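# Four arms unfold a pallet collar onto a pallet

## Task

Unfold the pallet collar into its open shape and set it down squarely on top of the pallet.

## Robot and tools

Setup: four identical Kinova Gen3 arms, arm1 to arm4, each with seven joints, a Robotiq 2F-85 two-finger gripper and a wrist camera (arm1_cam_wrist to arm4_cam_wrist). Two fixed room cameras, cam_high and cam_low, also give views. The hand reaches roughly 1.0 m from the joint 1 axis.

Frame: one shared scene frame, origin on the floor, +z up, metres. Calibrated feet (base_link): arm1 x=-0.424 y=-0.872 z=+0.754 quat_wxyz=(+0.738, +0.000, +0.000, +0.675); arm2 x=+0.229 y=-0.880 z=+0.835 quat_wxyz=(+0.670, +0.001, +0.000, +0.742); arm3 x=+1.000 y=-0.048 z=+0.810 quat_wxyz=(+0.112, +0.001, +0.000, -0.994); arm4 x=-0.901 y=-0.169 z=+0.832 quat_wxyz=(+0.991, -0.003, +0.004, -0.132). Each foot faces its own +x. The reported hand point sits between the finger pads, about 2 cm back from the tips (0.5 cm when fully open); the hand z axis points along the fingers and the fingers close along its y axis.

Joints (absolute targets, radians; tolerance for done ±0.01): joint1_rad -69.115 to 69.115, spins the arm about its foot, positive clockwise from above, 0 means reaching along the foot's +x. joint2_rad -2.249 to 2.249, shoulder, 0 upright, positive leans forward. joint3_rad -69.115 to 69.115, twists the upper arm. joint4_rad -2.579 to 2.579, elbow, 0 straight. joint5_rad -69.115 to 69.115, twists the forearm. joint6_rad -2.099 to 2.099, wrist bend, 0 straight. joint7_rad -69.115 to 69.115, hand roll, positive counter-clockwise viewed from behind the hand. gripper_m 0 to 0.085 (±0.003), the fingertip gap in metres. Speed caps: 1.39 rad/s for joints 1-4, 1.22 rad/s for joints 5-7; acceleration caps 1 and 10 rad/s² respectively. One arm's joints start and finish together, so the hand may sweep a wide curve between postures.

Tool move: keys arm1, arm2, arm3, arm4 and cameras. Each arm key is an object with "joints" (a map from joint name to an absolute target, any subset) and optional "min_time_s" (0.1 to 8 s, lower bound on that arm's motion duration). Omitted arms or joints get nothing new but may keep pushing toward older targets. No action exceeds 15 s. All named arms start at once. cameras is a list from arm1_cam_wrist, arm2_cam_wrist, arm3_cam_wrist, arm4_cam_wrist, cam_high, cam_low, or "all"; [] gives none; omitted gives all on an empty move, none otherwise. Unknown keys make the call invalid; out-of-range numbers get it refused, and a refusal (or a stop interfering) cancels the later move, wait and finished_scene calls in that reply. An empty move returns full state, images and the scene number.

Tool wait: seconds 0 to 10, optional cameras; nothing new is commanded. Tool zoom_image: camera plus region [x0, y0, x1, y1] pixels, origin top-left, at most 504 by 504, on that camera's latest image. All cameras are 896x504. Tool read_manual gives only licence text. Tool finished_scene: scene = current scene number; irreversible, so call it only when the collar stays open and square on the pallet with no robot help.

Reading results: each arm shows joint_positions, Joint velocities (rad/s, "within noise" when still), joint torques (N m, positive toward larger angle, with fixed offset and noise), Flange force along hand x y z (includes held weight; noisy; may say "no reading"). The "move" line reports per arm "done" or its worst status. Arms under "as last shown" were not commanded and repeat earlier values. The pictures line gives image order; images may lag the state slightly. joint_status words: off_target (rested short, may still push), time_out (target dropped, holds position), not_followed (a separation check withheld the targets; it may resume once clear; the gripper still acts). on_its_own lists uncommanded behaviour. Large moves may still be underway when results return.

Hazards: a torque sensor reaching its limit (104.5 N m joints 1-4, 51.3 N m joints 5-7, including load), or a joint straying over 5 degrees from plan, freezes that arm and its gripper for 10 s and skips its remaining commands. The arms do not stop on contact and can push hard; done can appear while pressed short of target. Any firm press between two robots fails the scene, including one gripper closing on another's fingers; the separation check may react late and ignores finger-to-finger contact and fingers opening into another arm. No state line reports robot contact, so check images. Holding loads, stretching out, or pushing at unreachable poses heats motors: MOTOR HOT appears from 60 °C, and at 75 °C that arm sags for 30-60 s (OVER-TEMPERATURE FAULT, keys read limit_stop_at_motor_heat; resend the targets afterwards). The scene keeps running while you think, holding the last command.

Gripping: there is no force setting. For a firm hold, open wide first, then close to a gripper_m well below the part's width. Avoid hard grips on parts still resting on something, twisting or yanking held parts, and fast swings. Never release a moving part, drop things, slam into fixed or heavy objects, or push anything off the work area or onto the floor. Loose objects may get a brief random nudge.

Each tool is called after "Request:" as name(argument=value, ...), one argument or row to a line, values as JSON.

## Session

Request:
move(
)

Request:
zoom_image(
  camera="cam_high",
  region=[340, 80, 640, 380],
)

Request:
zoom_image(
  camera="cam_low",
  region=[40, 180, 540, 460],
)

Scene clock: 0.00 s.
Joint torques (N m): no reading
Motor temperatures (°C): arm1=[31 39 27 31 39 36 43] | arm2=[28 36 29 28 35 38 40] | arm3=[30 40 28 32 37 41 37] | arm4=[27 37 26 25 35 42 34]
Flange force (N): no reading
Joint velocities: within noise
arm1.joint_positions: joint1_rad=+0.363 joint2_rad=-0.351 joint3_rad=-0.093 joint4_rad=+1.581 joint5_rad=-0.023 joint6_rad=+1.975 joint7_rad=+1.182 gripper_m=+0.085
arm1.joint_status: not commanded
arm1.hand: x=-0.3653 y=-0.7538 z=+1.2277 quat_wxyz=(+0.019, +0.401, -0.916, +0.027) (m; scene frame)
arm2.joint_positions: joint1_rad=+0.063 joint2_rad=-0.349 joint3_rad=-0.071 joint4_rad=+1.560 joint5_rad=-0.016 joint6_rad=+1.952 joint7_rad=+1.097 gripper_m=+0.085
arm2.joint_status: not commanded
arm2.hand: x=+0.2303 y=-0.7373 z=+1.3153 quat_wxyz=(+0.001, +0.568, -0.823, +0.011) (m; scene frame)
arm3.joint_positions: joint1_rad=-0.347 joint2_rad=-0.422 joint3_rad=-0.089 joint4_rad=+1.424 joint5_rad=-0.076 joint6_rad=+1.962 joint7_rad=+1.495 gripper_m=+0.085
arm3.joint_status: not commanded
arm3.hand: x=+0.8866 y=-0.1413 z=+1.3411 quat_wxyz=(-0.047, -0.949, -0.302, +0.075) (m; scene frame)
arm4.joint_positions: joint1_rad=-0.415 joint2_rad=-0.491 joint3_rad=-0.071 joint4_rad=+1.474 joint5_rad=+0.012 joint6_rad=+1.979 joint7_rad=+1.861 gripper_m=+0.085
arm4.joint_status: not commanded
arm4.hand: x=-0.7767 y=-0.1617 z=+1.3556 quat_wxyz=(-0.084, +0.246, -0.965, +0.026) (m; scene frame)
pictures: arm1_cam_wrist, arm2_cam_wrist, arm3_cam_wrist, arm4_cam_wrist, cam_high, cam_low

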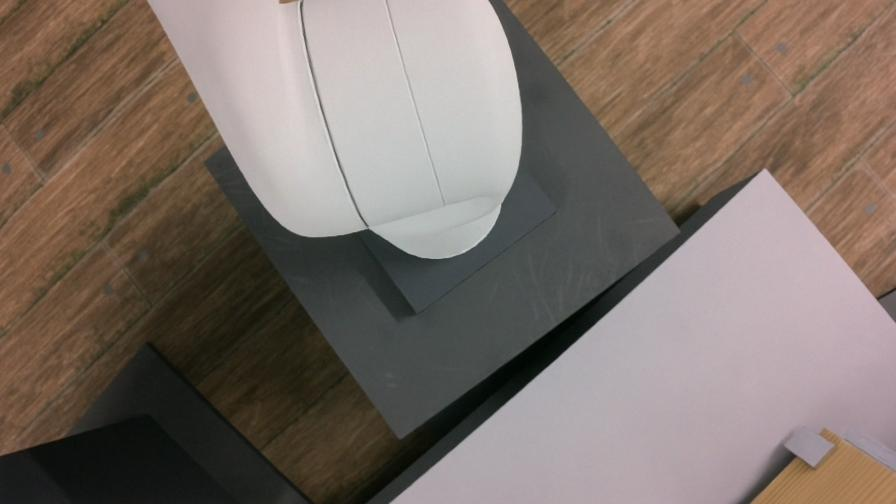

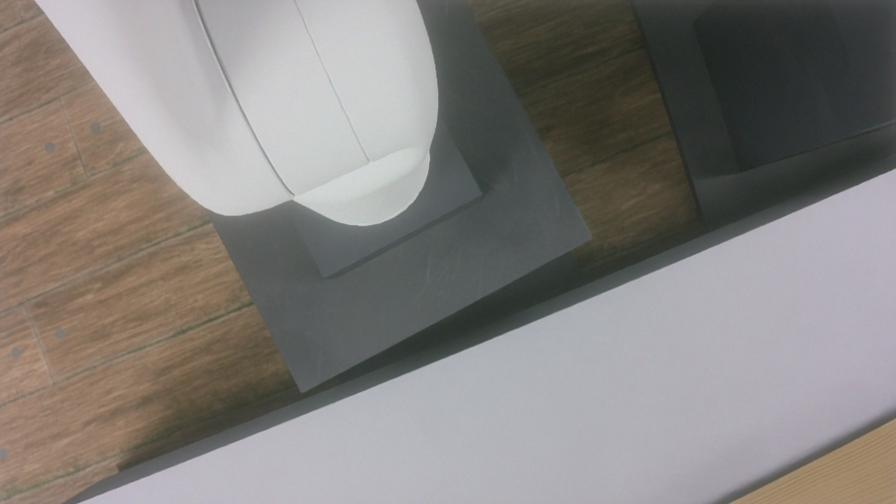

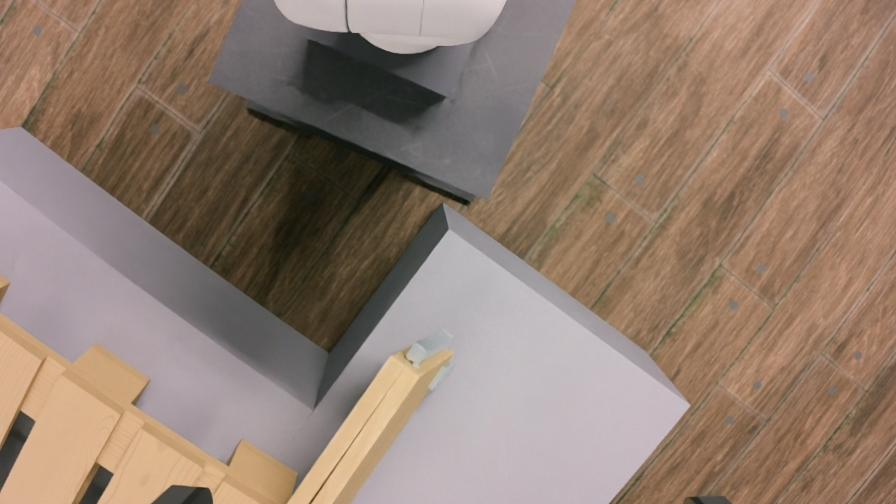

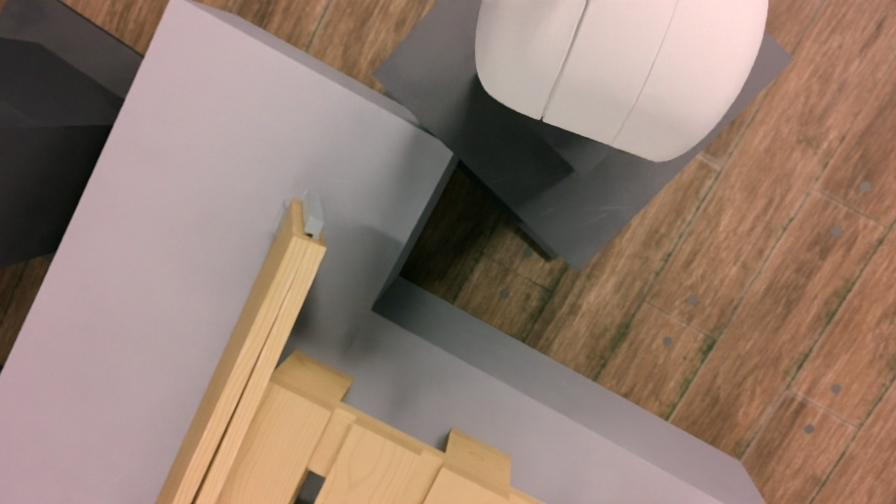

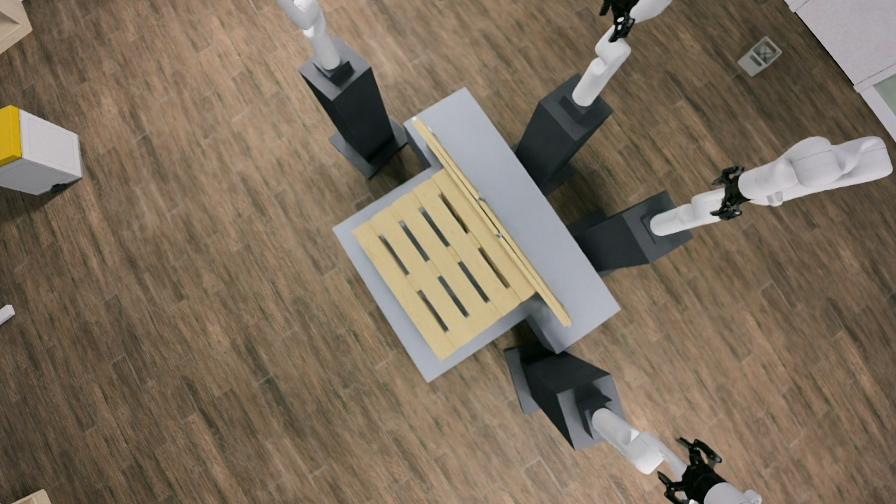

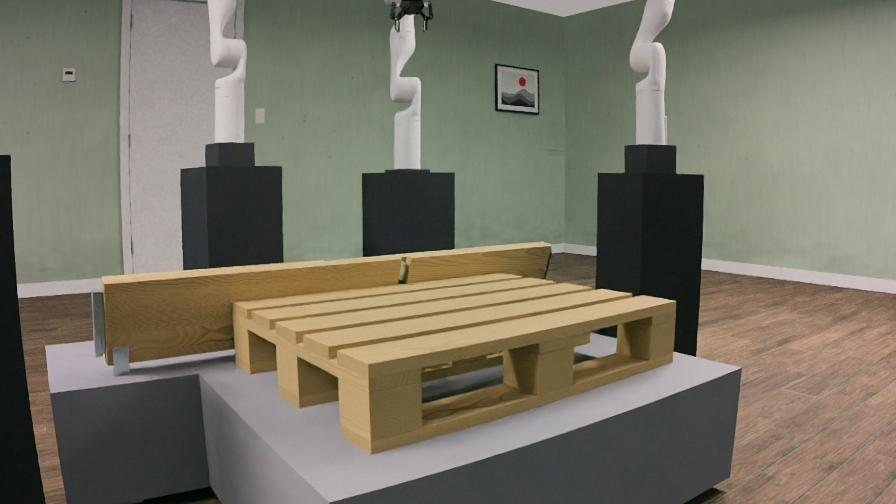

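Scaled by 1.680 from the camera's 896x504 image, which has a finer 1280x720 frame.

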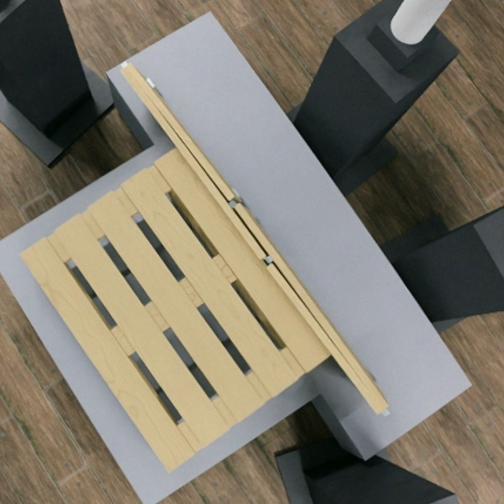

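Scaled by 1.008 from the camera's 896x504 image, which has a finer 1280x720 frame.

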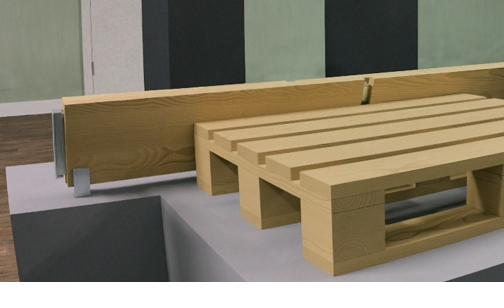

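Request:
move(
  arm1={"joints":{"joint1_rad":0.0069,"joint2_rad":0.8746,"joint3_rad":0,"joint4_rad":1.6025,"joint5_rad":0,"joint6_rad":0.6645,"joint7_rad":0.1558},"min_time_s":3},
  arm2={"joints":{"joint1_rad":-0.1871,"joint2_rad":1.0569,"joint3_rad":0,"joint4_rad":1.5183,"joint5_rad":0,"joint6_rad":0.5664,"joint7_rad":-0.239},"min_time_s":3},
  arm3={"joints":{"joint1_rad":-0.5195,"joint2_rad":0.8701,"joint3_rad":0,"joint4_rad":2.0237,"joint5_rad":0,"joint6_rad":0.2478,"joint7_rad":0.8743},"min_time_s":3},
  arm4={"joints":{"joint1_rad":0.3172,"joint2_rad":0.9081,"joint3_rad":0,"joint4_rad":2.2437,"joint5_rad":0,"joint6_rad":-0.0102,"joint7_rad":-0.929},"min_time_s":3},
  cameras=["arm1_cam_wrist","arm2_cam_wrist","arm3_cam_wrist","arm4_cam_wrist"],
)

Scene clock: 60.00 s.
Joint torques (N m): arm1=[-0.56 -22.83 -1.05 -5.67 0.26 -0.07 0.35] | arm2=[0.66 -20.64 0.2 -5.67 0.15 -0.26 -0.33] | arm3=[-0.74 -17.51 0.29 -2.89 0.48 0.12 -0.01] | arm4=[0.45 -15.75 -0.61 0.19 -0.2 0.23 0]
Motor temperatures (°C): arm1=[31 37 26 31 39 36 43] | arm2=[28 34 29 28 35 38 40] | arm3=[29 38 28 32 37 41 37] | arm4=[27 35 26 25 35 41 34]
Flange force (N): arm1=[-0.7 2.3 3.2] | arm2=[0.0 -5.1 -4.8] | arm3=[1.3 -2.8 -1.0] | arm4=[-0.1 -0.9 -0.6]
move: arm1 done; arm2 done; arm3 done; arm4 done
Joint velocities: within noise
arm1.joint_positions: joint1_rad=+0.007 joint2_rad=+0.875 joint3_rad=+0.000 joint4_rad=+1.602 joint5_rad=+0.000 joint6_rad=+0.664 joint7_rad=+0.156 gripper_m=+0.085
arm1.joint_status: all done
arm1.hand: x=-0.3493 y=-0.3599 z=+0.7493 quat_wxyz=(+0.000, +0.030, -1.000, +0.000) (m; scene frame)
arm2.joint_positions: joint1_rad=-0.187 joint2_rad=+1.057 joint3_rad=+0.000 joint4_rad=+1.518 joint5_rad=+0.000 joint6_rad=+0.566 joint7_rad=-0.239 gripper_m=+0.085
arm2.joint_status: all done
arm2.hand: x=+0.0999 y=-0.3602 z=+0.7515 quat_wxyz=(+0.001, +0.025, -1.000, -0.001) (m; scene frame)
arm3.joint_positions: joint1_rad=-0.520 joint2_rad=+0.870 joint3_rad=+0.000 joint4_rad=+2.024 joint5_rad=+0.000 joint6_rad=+0.248 joint7_rad=+0.874 gripper_m=+0.085
arm3.joint_status: all done
arm3.hand: x=+0.6903 y=-0.2999 z=+0.7493 quat_wxyz=(+0.000, -1.000, -0.024, -0.001) (m; scene frame)
arm4.joint_positions: joint1_rad=+0.317 joint2_rad=+0.908 joint3_rad=+0.000 joint4_rad=+2.244 joint5_rad=+0.000 joint6_rad=-0.010 joint7_rad=-0.929 gripper_m=+0.085
arm4.joint_status: all done
arm4.hand: x=-0.6416 y=-0.3710 z=+0.7489 quat_wxyz=(-0.002, -1.000, -0.029, +0.005) (m; scene frame)
pictures: arm1_cam_wrist, arm2_cam_wrist, arm3_cam_wrist, arm4_cam_wrist

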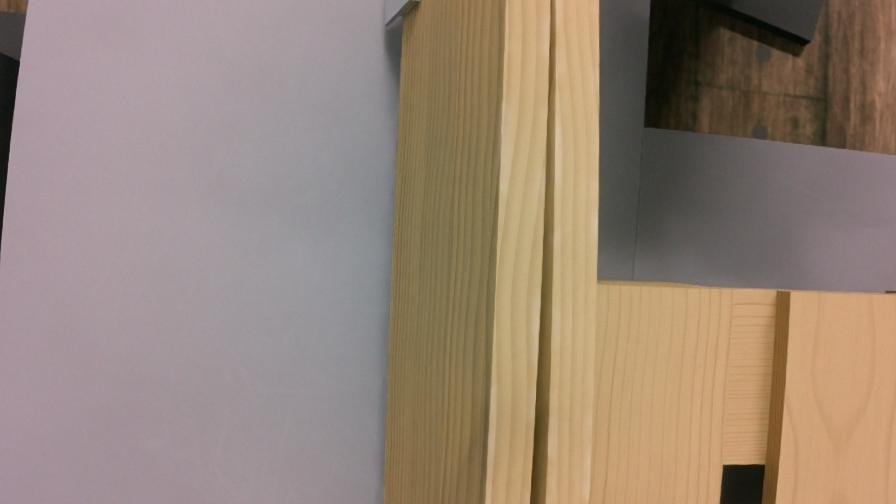

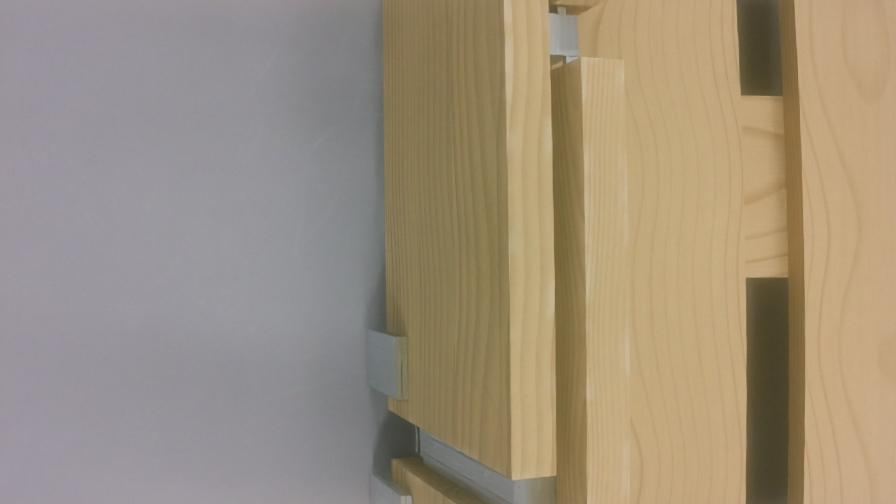

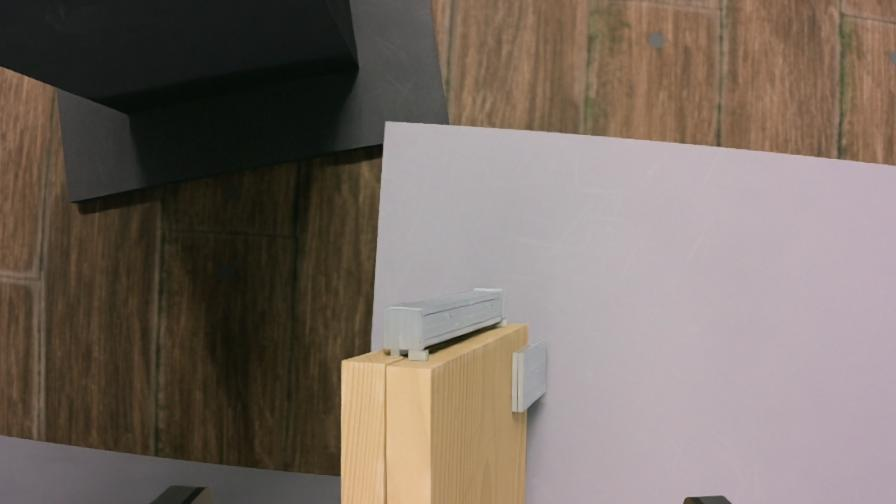

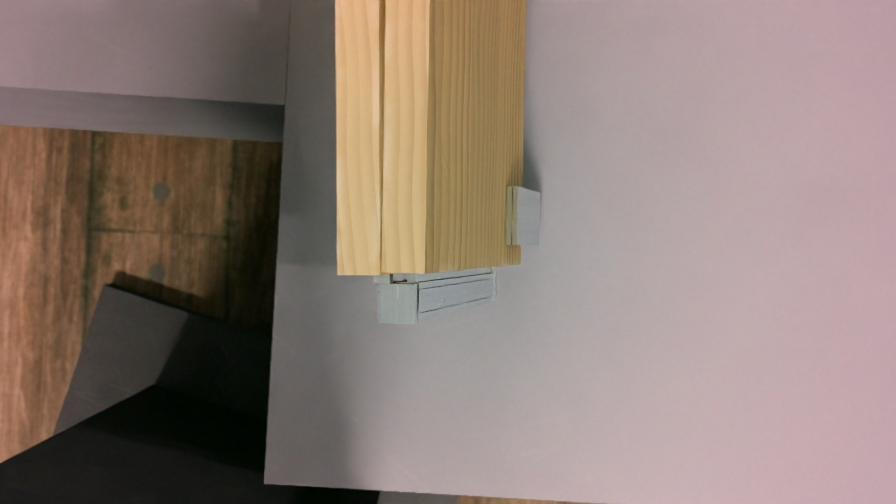

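Request:
move(
  arm2={"joints":{"joint1_rad":-0.221,"joint2_rad":1.4201,"joint4_rad":1.1938,"joint6_rad":0.5277,"joint7_rad":-0.2676,"gripper_m":0.026},"min_time_s":2},
  cameras=["arm2_cam_wrist"],
)

Scene clock: 105.83 s.
Joint torques (N m): arm1=[-0.55 -22.82 -1.09 -5.69 0.23 -0.02 0.4] | arm2=[0.51 -22.62 0.12 -5.32 0.21 -0.24 -0.35] | arm3=[-0.66 -17.53 0.25 -2.94 0.51 0.12 -0.03] | arm4=[0.42 -15.71 -0.66 0.23 -0.18 0.24 -0.04]
Motor temperatures (°C): arm1=[31 36 26 30 39 35 43] | arm2=[28 34 29 28 35 38 40] | arm3=[29 37 28 32 37 41 36] | arm4=[27 35 26 25 35 41 34]
Flange force (N): arm1=[-0.5 2.1 3.3] | arm2=[-0.6 -5.4 -6.1] | arm3=[1.5 -2.7 -0.9] | arm4=[-0.1 -0.7 -0.7]
move: arm2 done
Joint velocities: within noise
arm1, arm3, arm4: as last shown
arm2.joint_positions: joint1_rad=-0.221 joint2_rad=+1.420 joint3_rad=+0.000 joint4_rad=+1.194 joint5_rad=+0.000 joint6_rad=+0.528 joint7_rad=-0.268 gripper_m=+0.026
arm2.joint_status: all done
arm2.hand: x=+0.0696 y=-0.3274 z=+0.6017 quat_wxyz=(+0.001, +0.028, -1.000, -0.001) (m; scene frame)
pictures: arm2_cam_wrist

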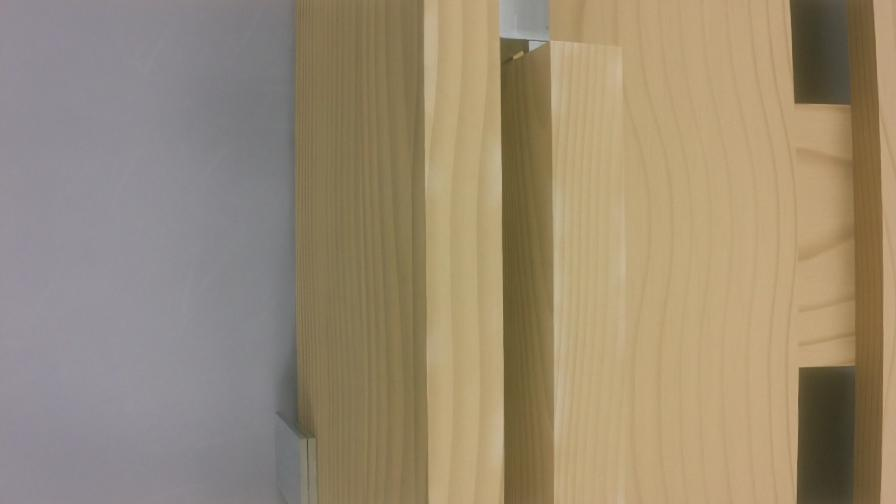

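Request:
move(
  arm2={"joints":{"joint1_rad":-0.2191,"joint2_rad":1.5498,"joint4_rad":1.0687,"joint6_rad":0.5231,"joint7_rad":-0.2657,"gripper_m":0.026},"min_time_s":2},
  cameras=["arm2_cam_wrist"],
)

Request:
move(
  arm2={"joints":{"joint2_rad":1.6666,"joint4_rad":0.9452,"joint6_rad":0.5298},"min_time_s":3},
  cameras=["arm2_cam_wrist","cam_low"],
)

Scene clock: 202.33 s.
Joint torques (N m): arm1=[-0.51 -22.83 -1.09 -5.65 0.24 -0.03 0.39] | arm2=[0.63 -22.77 0.13 -5.24 0.21 -0.26 -0.37] | arm3=[-0.71 -17.55 0.26 -2.92 0.49 0.1 -0.06] | arm4=[0.44 -15.76 -0.57 0.24 -0.19 0.27 -0.04]
Motor temperatures (°C): arm1=[31 36 27 30 39 35 43] | arm2=[28 35 29 28 34 38 40] | arm3=[29 35 28 31 37 41 36] | arm4=[27 34 26 25 35 41 34]
Flange force (N): arm1=[-0.5 2.3 3.3] | arm2=[-0.4 -5.5 -6.7] | arm3=[1.3 -2.8 -0.9] | arm4=[-0.1 -0.8 -0.5]
move: arm2 done
Joint velocities: within noise
arm1, arm3, arm4: as last shown
arm2.joint_positions: joint1_rad=-0.219 joint2_rad=+1.550 joint3_rad=+0.000 joint4_rad=+1.069 joint5_rad=+0.000 joint6_rad=+0.523 joint7_rad=-0.266 gripper_m=+0.026
arm2.joint_status: all done
arm2.hand: x=+0.0695 y=-0.3237 z=+0.5466 quat_wxyz=(+0.001, +0.028, -1.000, -0.001) (m; scene frame)
pictures: arm2_cam_wrist

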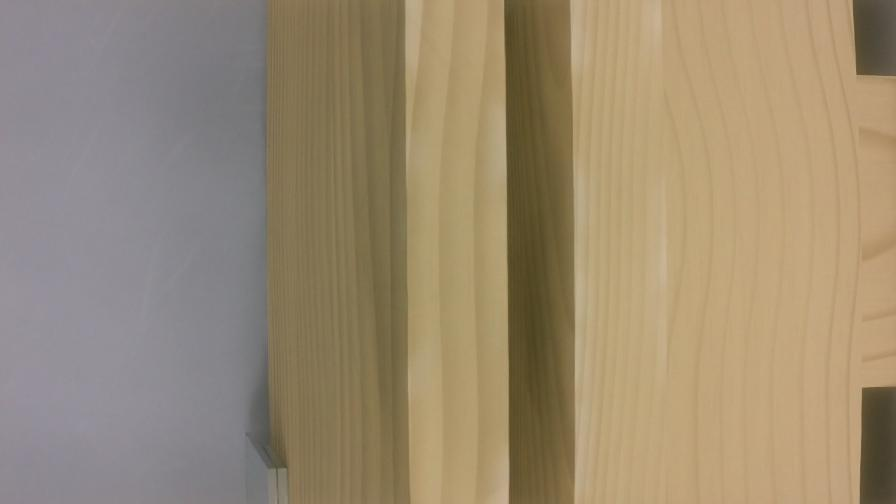

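Scene clock: 205.63 s.
Joint torques (N m): arm1=[-0.55 -22.82 -1.02 -5.63 0.24 -0.06 0.37] | arm2=[-6.34 51.21 -8.36 9.18 -1.22 -4.71 0.03] | arm3=[-0.67 -17.56 0.3 -2.91 0.5 0.11 -0.02] | arm4=[0.37 -15.75 -0.57 0.2 -0.16 0.21 -0.03]
Motor temperatures (°C): arm1=[31 36 27 30 39 35 43] | arm2=[28 35 29 28 34 38 40] | arm3=[29 35 28 31 37 41 36] | arm4=[27 34 26 25 35 41 34]
Flange force (N): arm1=[-0.6 2.4 3.2] | arm2=[-14.5 -16.8 -150.8] | arm3=[1.4 -2.7 -0.8] | arm4=[-0.1 -0.6 -0.7]
move: arm2 done
Joint velocities: within noise
arm1, arm3, arm4: as last shown
arm2.joint_positions: joint1_rad=-0.219 joint2_rad=+1.664 joint3_rad=+0.000 joint4_rad=+0.945 joint5_rad=+0.000 joint6_rad=+0.530 joint7_rad=-0.266 gripper_m=+0.026
arm2.joint_status: all done
arm2.hand: x=+0.0690 y=-0.3222 z=+0.5000 quat_wxyz=(+0.001, +0.028, -1.000, -0.002) (m; scene frame)
pictures: arm2_cam_wrist, cam_low

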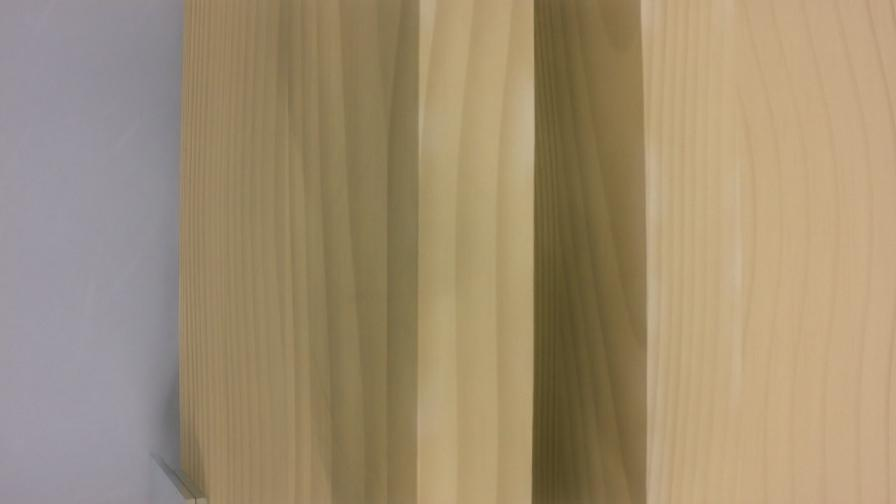

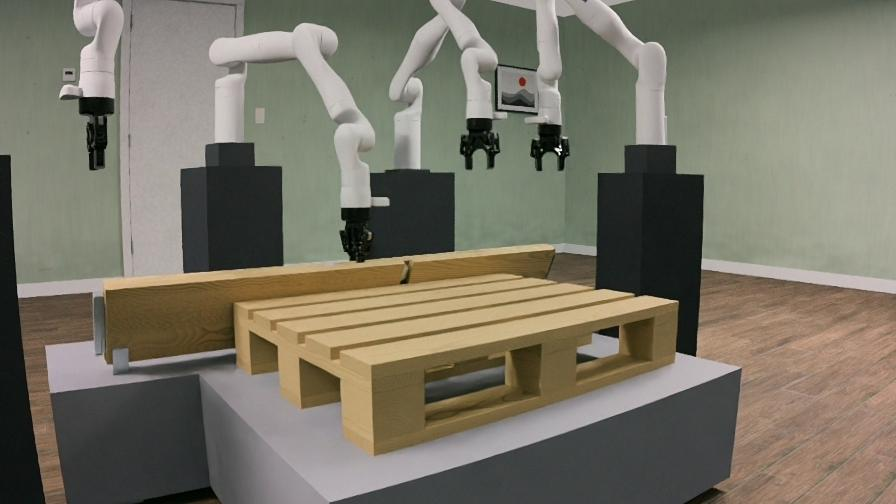

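Request:
move(
  arm2={"joints":{"joint2_rad":1.5498,"joint4_rad":1.0687,"joint6_rad":0.5231},"min_time_s":1.5},
  cameras=["arm2_cam_wrist"],
)

Scene clock: 217.40 s.
Joint torques (N m): arm1=[-0.55 -22.84 -1.08 -5.68 0.27 -0.02 0.39] | arm2=[0.62 -22.8 0.15 -5.35 0.2 -0.21 -0.33] | arm3=[-0.72 -17.52 0.24 -2.86 0.49 0.12 -0.02] | arm4=[0.38 -15.7 -0.62 0.24 -0.19 0.23 -0.02]
Motor temperatures (°C): arm1=[31 36 27 30 39 35 43] | arm2=[28 38 29 28 34 38 40] | arm3=[29 35 28 31 37 41 36] | arm4=[27 34 26 25 35 41 34]
Flange force (N): arm1=[-0.5 2.1 3.4] | arm2=[-0.5 -6.2 -6.9] | arm3=[1.3 -2.7 -0.9] | arm4=[-0.1 -0.6 -0.8]
move: arm2 done
Joint velocities: within noise
arm1, arm3, arm4: as last shown
arm2.joint_positions: joint1_rad=-0.219 joint2_rad=+1.550 joint3_rad=+0.000 joint4_rad=+1.069 joint5_rad=+0.000 joint6_rad=+0.523 joint7_rad=-0.266 gripper_m=+0.026
arm2.joint_status: all done
arm2.hand: x=+0.0695 y=-0.3237 z=+0.5466 quat_wxyz=(+0.001, +0.028, -1.000, -0.001) (m; scene frame)
pictures: arm2_cam_wrist

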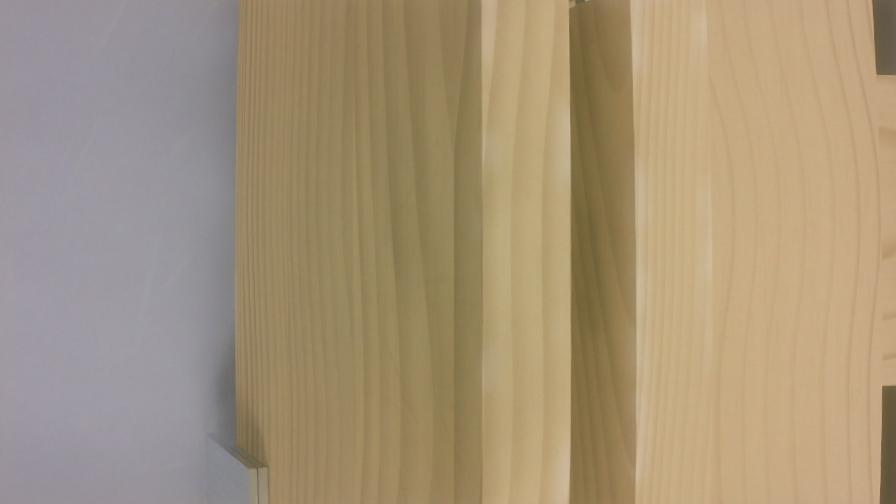

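Request:
wait(
  seconds=0.2,
  cameras=["cam_low","cam_high","arm1_cam_wrist","arm3_cam_wrist","arm4_cam_wrist"],
)

Scene clock: 231.77 s.
Joint torques (N m): arm1=[-0.56 -22.83 -1.07 -5.66 0.25 -0.06 0.41] | arm2=[0.6 -22.9 0.21 -5.31 0.2 -0.22 -0.34] | arm3=[-0.71 -17.56 0.26 -2.88 0.48 0.09 -0.02] | arm4=[0.37 -15.75 -0.58 0.25 -0.19 0.26 -0.04]
Motor temperatures (°C): arm1=[31 35 27 30 39 35 43] | arm2=[28 38 29 28 34 38 40] | arm3=[29 35 28 31 37 41 36] | arm4=[27 34 26 25 35 41 34]
Flange force (N): arm1=[-0.5 2.3 3.3] | arm2=[-0.5 -5.8 -6.6] | arm3=[1.2 -2.7 -0.9] | arm4=[-0.2 -0.5 -0.5]
Joint velocities: within noise
arm1.joint_positions: joint1_rad=+0.007 joint2_rad=+0.875 joint3_rad=+0.000 joint4_rad=+1.602 joint5_rad=+0.000 joint6_rad=+0.664 joint7_rad=+0.156 gripper_m=+0.085
arm1.joint_status: not commanded
arm1.hand: x=-0.3493 y=-0.3599 z=+0.7493 quat_wxyz=(+0.000, +0.030, -1.000, +0.000) (m; scene frame)
arm2.joint_positions: joint1_rad=-0.219 joint2_rad=+1.550 joint3_rad=+0.000 joint4_rad=+1.069 joint5_rad=+0.000 joint6_rad=+0.523 joint7_rad=-0.266 gripper_m=+0.026
arm2.joint_status: all done
arm2.hand: x=+0.0695 y=-0.3237 z=+0.5466 quat_wxyz=(+0.001, +0.028, -1.000, -0.001) (m; scene frame)
arm3.joint_positions: joint1_rad=-0.520 joint2_rad=+0.870 joint3_rad=+0.000 joint4_rad=+2.024 joint5_rad=+0.000 joint6_rad=+0.248 joint7_rad=+0.874 gripper_m=+0.085
arm3.joint_status: not commanded
arm3.hand: x=+0.6903 y=-0.2999 z=+0.7493 quat_wxyz=(+0.000, -1.000, -0.024, -0.001) (m; scene frame)
arm4.joint_positions: joint1_rad=+0.317 joint2_rad=+0.908 joint3_rad=+0.000 joint4_rad=+2.244 joint5_rad=+0.000 joint6_rad=-0.010 joint7_rad=-0.929 gripper_m=+0.085
arm4.joint_status: not commanded
arm4.hand: x=-0.6416 y=-0.3710 z=+0.7489 quat_wxyz=(-0.002, -1.000, -0.029, +0.005) (m; scene frame)
wait: 0.20 s; at rest from the start
pictures: arm1_cam_wrist, arm3_cam_wrist, arm4_cam_wrist, cam_high, cam_low

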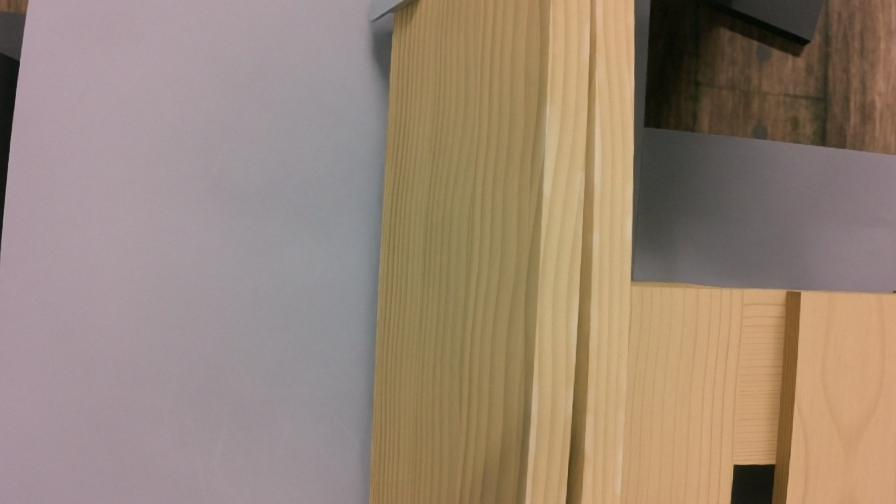

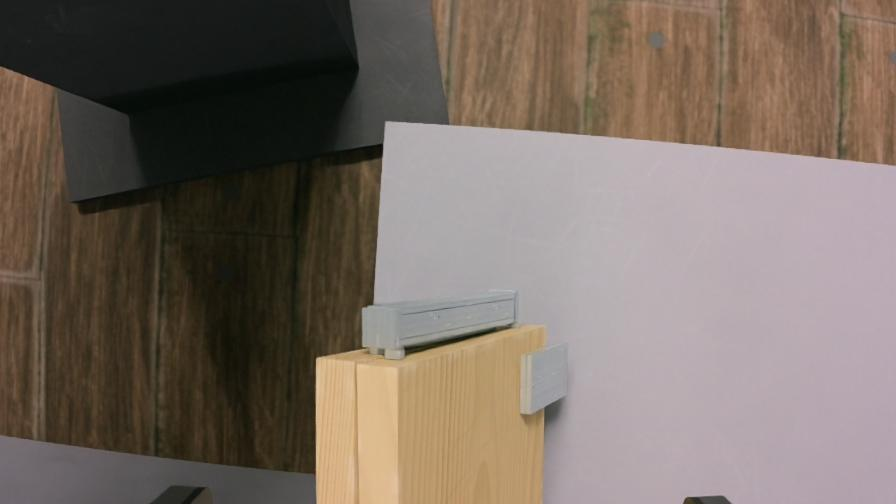

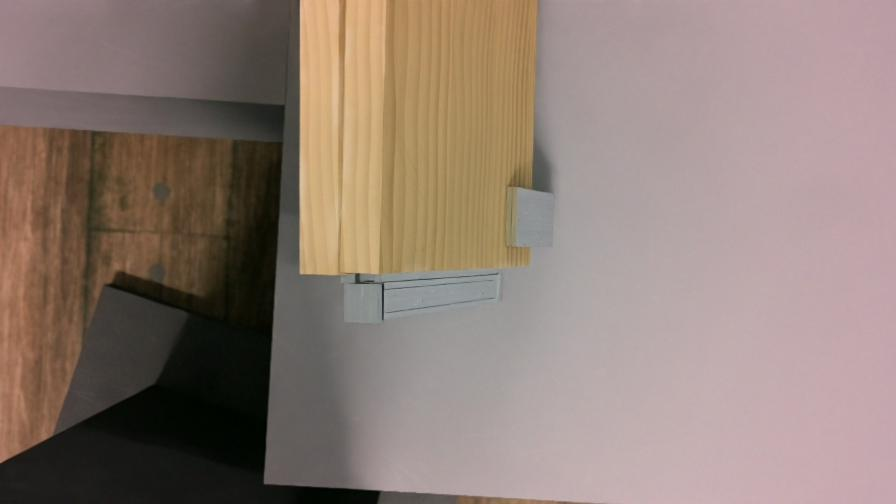

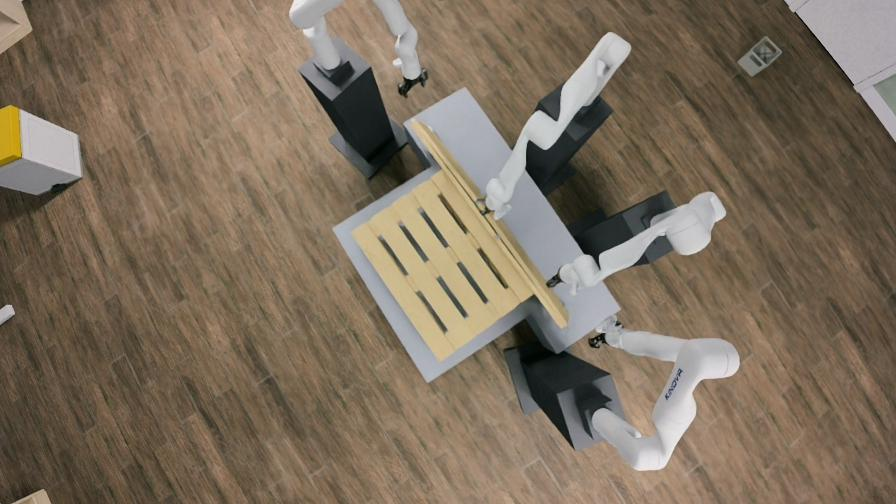

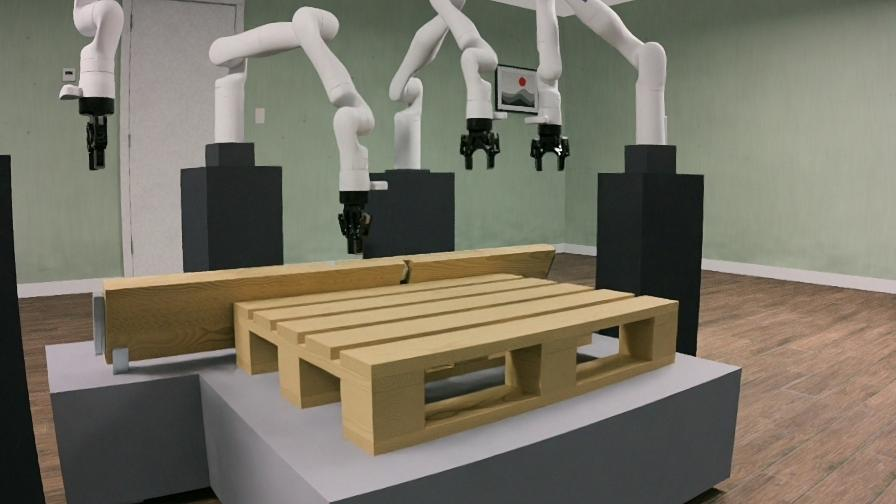

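Request:
move(
  arm1={"joints":{"joint1_rad":-0.0013,"joint2_rad":1.2506,"joint4_rad":1.2929,"joint6_rad":0.5981,"joint7_rad":0.1476,"gripper_m":0.085},"min_time_s":2},
  arm2={"joints":{"joint2_rad":1.4201,"joint4_rad":1.1938,"joint6_rad":0.5277},"min_time_s":2},
  arm3={"joints":{"joint1_rad":-0.2895,"joint2_rad":1.2936,"joint4_rad":1.5302,"joint6_rad":0.3178,"joint7_rad":1.1043,"gripper_m":0.085},"min_time_s":2},
  cameras=["arm1_cam_wrist","arm3_cam_wrist"],
)

Scene clock: 329.83 s.
Joint torques (N m): arm1=[-0.56 -25.89 -0.98 -5.17 0.26 -0.03 0.41] | arm2=[0.59 -22.57 0.24 -5.27 0.17 -0.28 -0.34] | arm3=[-0.67 -21.94 0.41 -3.45 0.51 0.11 -0.04] | arm4=[0.39 -15.71 -0.6 0.22 -0.16 0.22 -0.06]
Motor temperatures (°C): arm1=[31 35 27 30 39 35 43] | arm2=[28 38 29 27 34 38 39] | arm3=[29 34 28 31 37 41 36] | arm4=[27 33 26 25 35 41 34]
Flange force (N): arm1=[-0.4 1.9 3.3] | arm2=[-0.4 -5.1 -6.1] | arm3=[2.4 -2.2 -2.2] | arm4=[-0.1 -0.6 -0.8]
move: arm1 done; arm2 done; arm3 done
Joint velocities: within noise
arm1.joint_positions: joint1_rad=-0.001 joint2_rad=+1.251 joint3_rad=+0.000 joint4_rad=+1.293 joint5_rad=+0.000 joint6_rad=+0.598 joint7_rad=+0.148 gripper_m=+0.085
arm1.joint_status: all done
arm1.hand: x=-0.3484 y=-0.3000 z=+0.5996 quat_wxyz=(+0.000, +0.030, -1.000, +0.000) (m; scene frame)
arm2.joint_positions: joint1_rad=-0.219 joint2_rad=+1.420 joint3_rad=+0.000 joint4_rad=+1.194 joint5_rad=+0.000 joint6_rad=+0.528 joint7_rad=-0.266 gripper_m=+0.026
arm2.joint_status: all done
arm2.hand: x=+0.0707 y=-0.3271 z=+0.6017 quat_wxyz=(+0.001, +0.028, -1.000, -0.001) (m; scene frame)
arm3.joint_positions: joint1_rad=-0.290 joint2_rad=+1.294 joint3_rad=+0.000 joint4_rad=+1.530 joint5_rad=+0.000 joint6_rad=+0.318 joint7_rad=+1.104 gripper_m=+0.085
arm3.joint_status: all done
arm3.hand: x=+0.5506 y=-0.2740 z=+0.5991 quat_wxyz=(+0.000, -1.000, -0.024, -0.001) (m; scene frame)
arm4: as last shown
pictures: arm1_cam_wrist, arm3_cam_wrist

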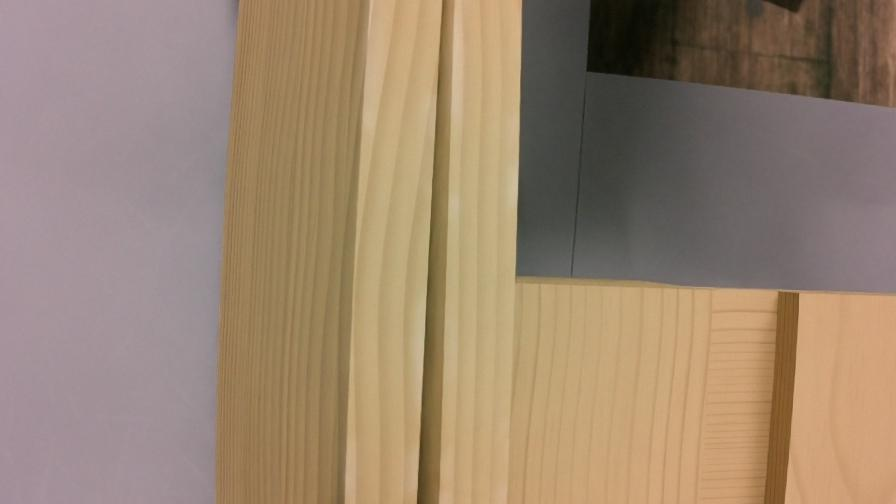

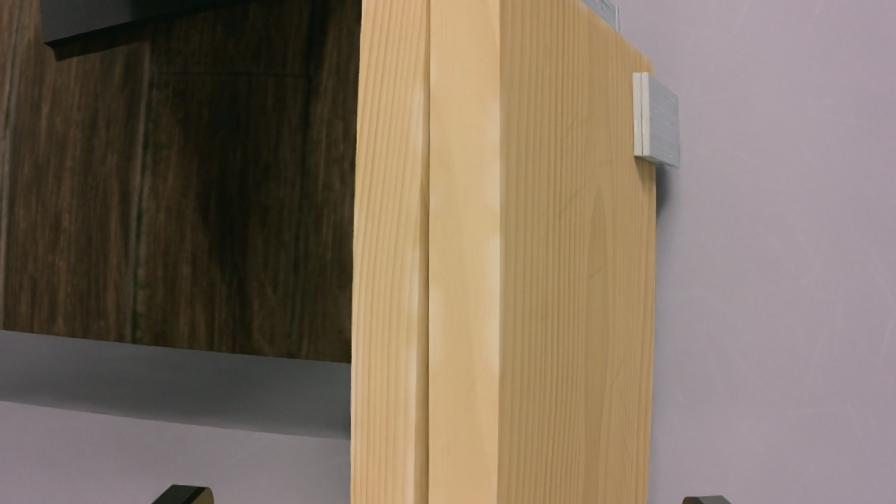

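Request:
move(
  arm1={"joints":{"joint1_rad":-0.0001,"joint2_rad":1.5076,"joint4_rad":1.1419,"joint6_rad":0.4921,"joint7_rad":0.1488},"min_time_s":3},
  arm3={"joints":{"joint1_rad":-0.2895,"joint2_rad":1.5783,"joint4_rad":1.2991,"joint6_rad":0.2642},"min_time_s":3},
)

Request:
move(
  arm1={"joints":{"joint1_rad":0.0155,"joint2_rad":1.4357,"joint4_rad":1.4901,"joint6_rad":0.2158,"joint7_rad":0.1644},"min_time_s":5},
  arm3={"joints":{"joint1_rad":-0.4182,"joint2_rad":1.6122,"joint4_rad":1.1258,"joint6_rad":0.4036,"joint7_rad":0.9756},"min_time_s":5},
  cameras=["arm1_cam_wrist","arm3_cam_wrist","cam_low"],
)

Scene clock: 366.53 s.
Joint torques (N m): arm1=[-1.03 -25.23 -1.53 -7.14 0.15 -2.37 0.43] | arm2=[0.54 -22.7 0.15 -5.3 0.21 -0.23 -0.39] | arm3=[-0.71 -22.17 0.37 -3.04 0.46 0.09 -0.01] | arm4=[0.42 -15.71 -0.65 0.16 -0.18 0.24 0.02]
Motor temperatures (°C): arm1=[31 35 26 30 39 35 43] | arm2=[28 38 29 27 34 38 39] | arm3=[29 34 28 31 37 40 36] | arm4=[27 33 26 25 35 41 34]
Flange force (N): arm1=[0.0 -4.4 -4.6] | arm2=[-0.5 -5.2 -5.9] | arm3=[2.6 -2.3 -3.3] | arm4=[-0.2 -0.9 -0.8]
move: arm1 done; arm3 done
Joint velocities: within noise
arm1.joint_positions: joint1_rad=+0.000 joint2_rad=+1.508 joint3_rad=+0.000 joint4_rad=+1.142 joint5_rad=+0.000 joint6_rad=+0.492 joint7_rad=+0.149 gripper_m=+0.085
arm1.joint_status: all done
arm1.hand: x=-0.3484 y=-0.3080 z=+0.4764 quat_wxyz=(+0.000, +0.030, -1.000, +0.000) (m; scene frame)
arm2, arm4: as last shown
arm3.joint_positions: joint1_rad=-0.289 joint2_rad=+1.578 joint3_rad=+0.000 joint4_rad=+1.299 joint5_rad=+0.000 joint6_rad=+0.264 joint7_rad=+1.104 gripper_m=+0.085
arm3.joint_status: all done
arm3.hand: x=+0.5509 y=-0.2741 z=+0.4759 quat_wxyz=(+0.000, -1.000, -0.024, -0.001) (m; scene frame)
pictures: none

Scene clock: 371.83 s.
Joint torques (N m): arm1=[-0.6 -23.69 -0.96 -2.09 0.26 -0.02 0.39] | arm2=[0.57 -22.58 0.12 -5.41 0.18 -0.29 -0.4] | arm3=[-0.71 -23.38 0.4 -4.15 0.52 0.13 -0.05] | arm4=[0.41 -15.69 -0.66 0.3 -0.15 0.24 -0.01]
Motor temperatures (°C): arm1=[31 35 26 30 39 35 43] | arm2=[28 38 29 27 34 38 39] | arm3=[29 34 28 31 37 40 36] | arm4=[27 33 26 25 35 41 34]
Flange force (N): arm1=[-0.4 0.3 3.8] | arm2=[-0.6 -5.6 -6.3] | arm3=[2.6 -2.9 -3.2] | arm4=[0.1 -0.6 -0.7]
move: arm1 done; arm3 done
Joint velocities: within noise
arm1.joint_positions: joint1_rad=+0.015 joint2_rad=+1.436 joint3_rad=+0.000 joint4_rad=+1.490 joint5_rad=+0.000 joint6_rad=+0.216 joint7_rad=+0.164 gripper_m=+0.085
arm1.joint_status: all done
arm1.hand: x=-0.3484 y=-0.3929 z=+0.4765 quat_wxyz=(+0.000, +0.030, -1.000, +0.000) (m; scene frame)
arm2, arm4: as last shown
arm3.joint_positions: joint1_rad=-0.418 joint2_rad=+1.612 joint3_rad=+0.000 joint4_rad=+1.126 joint5_rad=+0.000 joint6_rad=+0.404 joint7_rad=+0.976 gripper_m=+0.085
arm3.joint_status: all done
arm3.hand: x=+0.5508 y=-0.3546 z=+0.4761 quat_wxyz=(+0.000, -1.000, -0.024, -0.001) (m; scene frame)
pictures: arm1_cam_wrist, arm3_cam_wrist, cam_low

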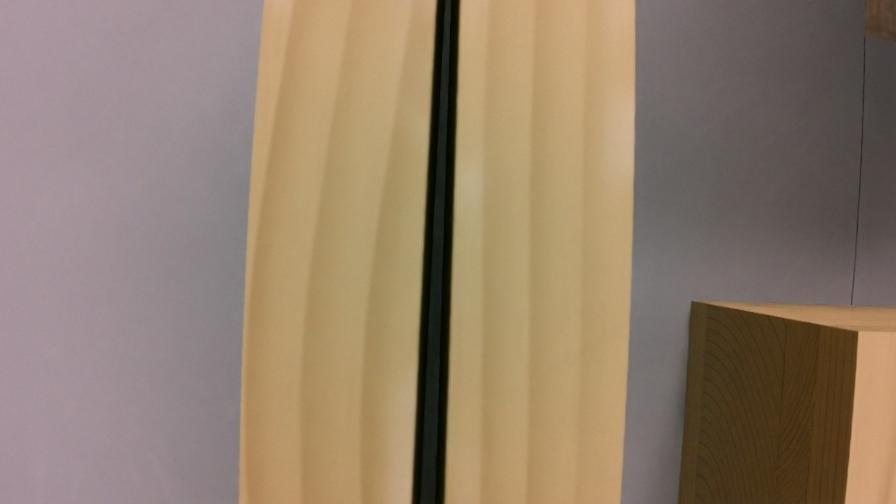

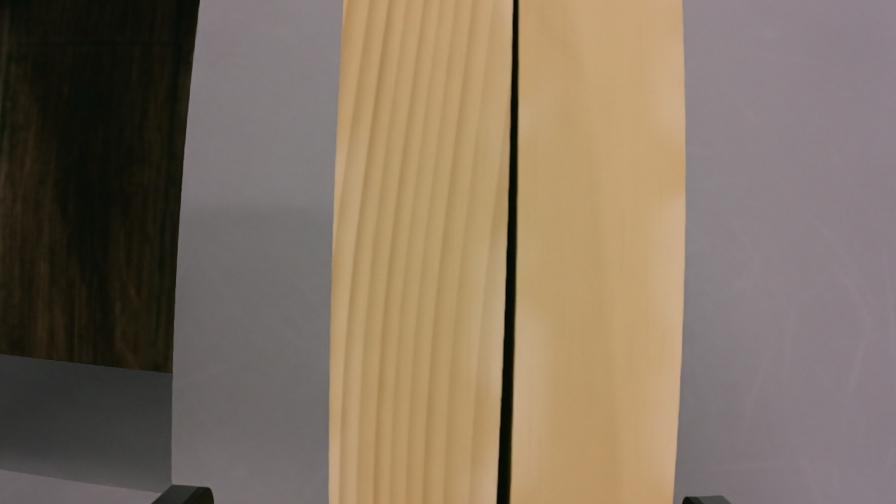

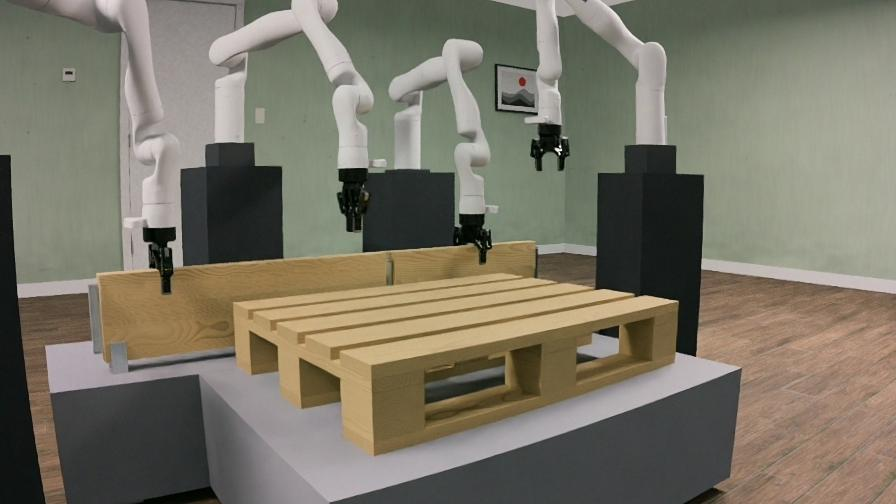

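Request:
move(
  arm2={"joints":{"joint1_rad":-0.2582,"joint2_rad":1.3605,"joint4_rad":1.4407,"joint6_rad":0.3404,"joint7_rad":-0.3198},"min_time_s":1.5},
  cameras=["arm2_cam_wrist"],
)

Scene clock: 393.40 s.
Joint torques (N m): arm1=[-0.55 -23.68 -1 -2.09 0.27 -0.06 0.37] | arm2=[0.66 -20.95 0.16 -3.87 0.16 -0.24 -0.33] | arm3=[-0.77 -23.34 0.36 -4.14 0.5 0.1 -0.03] | arm4=[0.39 -15.75 -0.63 0.23 -0.2 0.23 -0.05]
Motor temperatures (°C): arm1=[31 36 26 30 39 35 43] | arm2=[28 38 29 27 34 38 39] | arm3=[29 34 28 31 37 40 36] | arm4=[27 33 26 25 35 41 34]
Flange force (N): arm1=[-0.3 0.4 3.7] | arm2=[0.0 -4.3 -6.1] | arm3=[2.5 -2.9 -3.2] | arm4=[-0.2 -0.6 -0.6]
move: arm2 done
Joint velocities: within noise
arm1, arm3, arm4: as last shown
arm1.hand: x=-0.3484 y=-0.3930 z=+0.4765 quat_wxyz=(+0.000, +0.030, -1.000, +0.000) (m; scene frame)
arm2.joint_positions: joint1_rad=-0.258 joint2_rad=+1.361 joint3_rad=+0.000 joint4_rad=+1.441 joint5_rad=+0.000 joint6_rad=+0.340 joint7_rad=-0.320 gripper_m=+0.026
arm2.joint_status: all done
arm2.hand: x=+0.0696 y=-0.3878 z=+0.6015 quat_wxyz=(+0.001, +0.020, -1.000, -0.001) (m; scene frame)
pictures: arm2_cam_wrist

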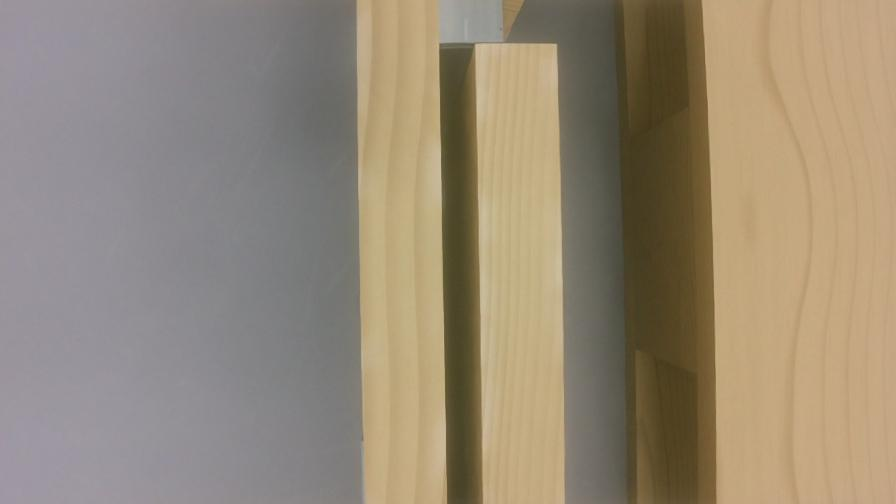

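Request:
move(
  arm2={"joints":{"joint1_rad":-0.2673,"joint2_rad":1.5079,"joint4_rad":1.3794,"joint6_rad":0.2543,"joint7_rad":-0.3289,"gripper_m":0.022},"min_time_s":2},
  cameras=["arm2_cam_wrist"],
)

Scene clock: 411.40 s.
Joint torques (N m): arm1=[-0.55 -23.66 -1 -2.07 0.22 -0.05 0.41] | arm2=[-10.57 41.45 -16.92 11.31 -1.5 3.33 -0.12] | arm3=[-0.74 -23.27 0.4 -4.22 0.49 0.15 -0.06] | arm4=[0.36 -15.73 -0.64 0.21 -0.2 0.22 -0.03]
Motor temperatures (°C): arm1=[31 36 26 30 39 35 43] | arm2=[28 38 28 27 34 38 39] | arm3=[29 34 28 31 37 40 36] | arm4=[27 33 26 25 35 41 34]
Flange force (N): arm1=[-0.3 0.5 3.7] | arm2=[-18.8 9.2 -120.4] | arm3=[3.0 -3.2 -3.6] | arm4=[-0.2 -0.5 -0.7]
move: arm2 done
Joint velocities: within noise
arm1, arm3, arm4: as last shown
arm2.joint_positions: joint1_rad=-0.267 joint2_rad=+1.507 joint3_rad=+0.000 joint4_rad=+1.379 joint5_rad=+0.000 joint6_rad=+0.254 joint7_rad=-0.329 gripper_m=+0.022
arm2.joint_status: all done
arm2.hand: x=+0.0712 y=-0.4048 z=+0.5326 quat_wxyz=(+0.001, +0.020, -1.000, -0.001) (m; scene frame)
pictures: arm2_cam_wrist

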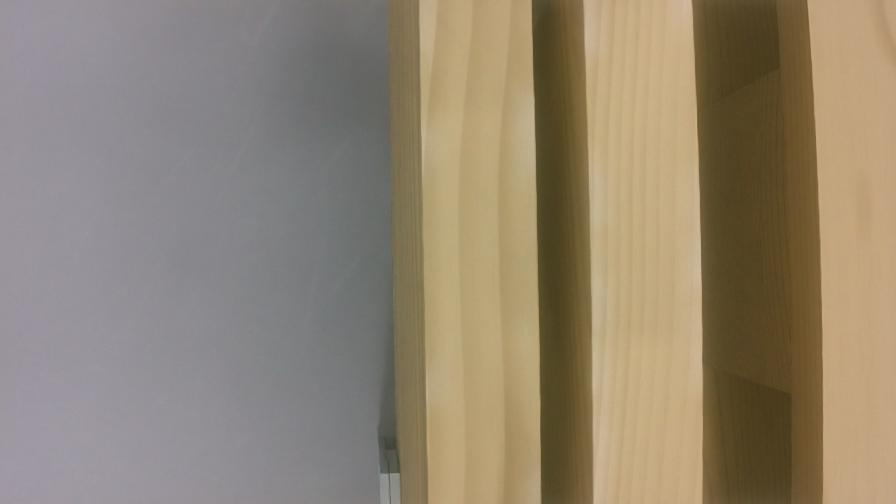

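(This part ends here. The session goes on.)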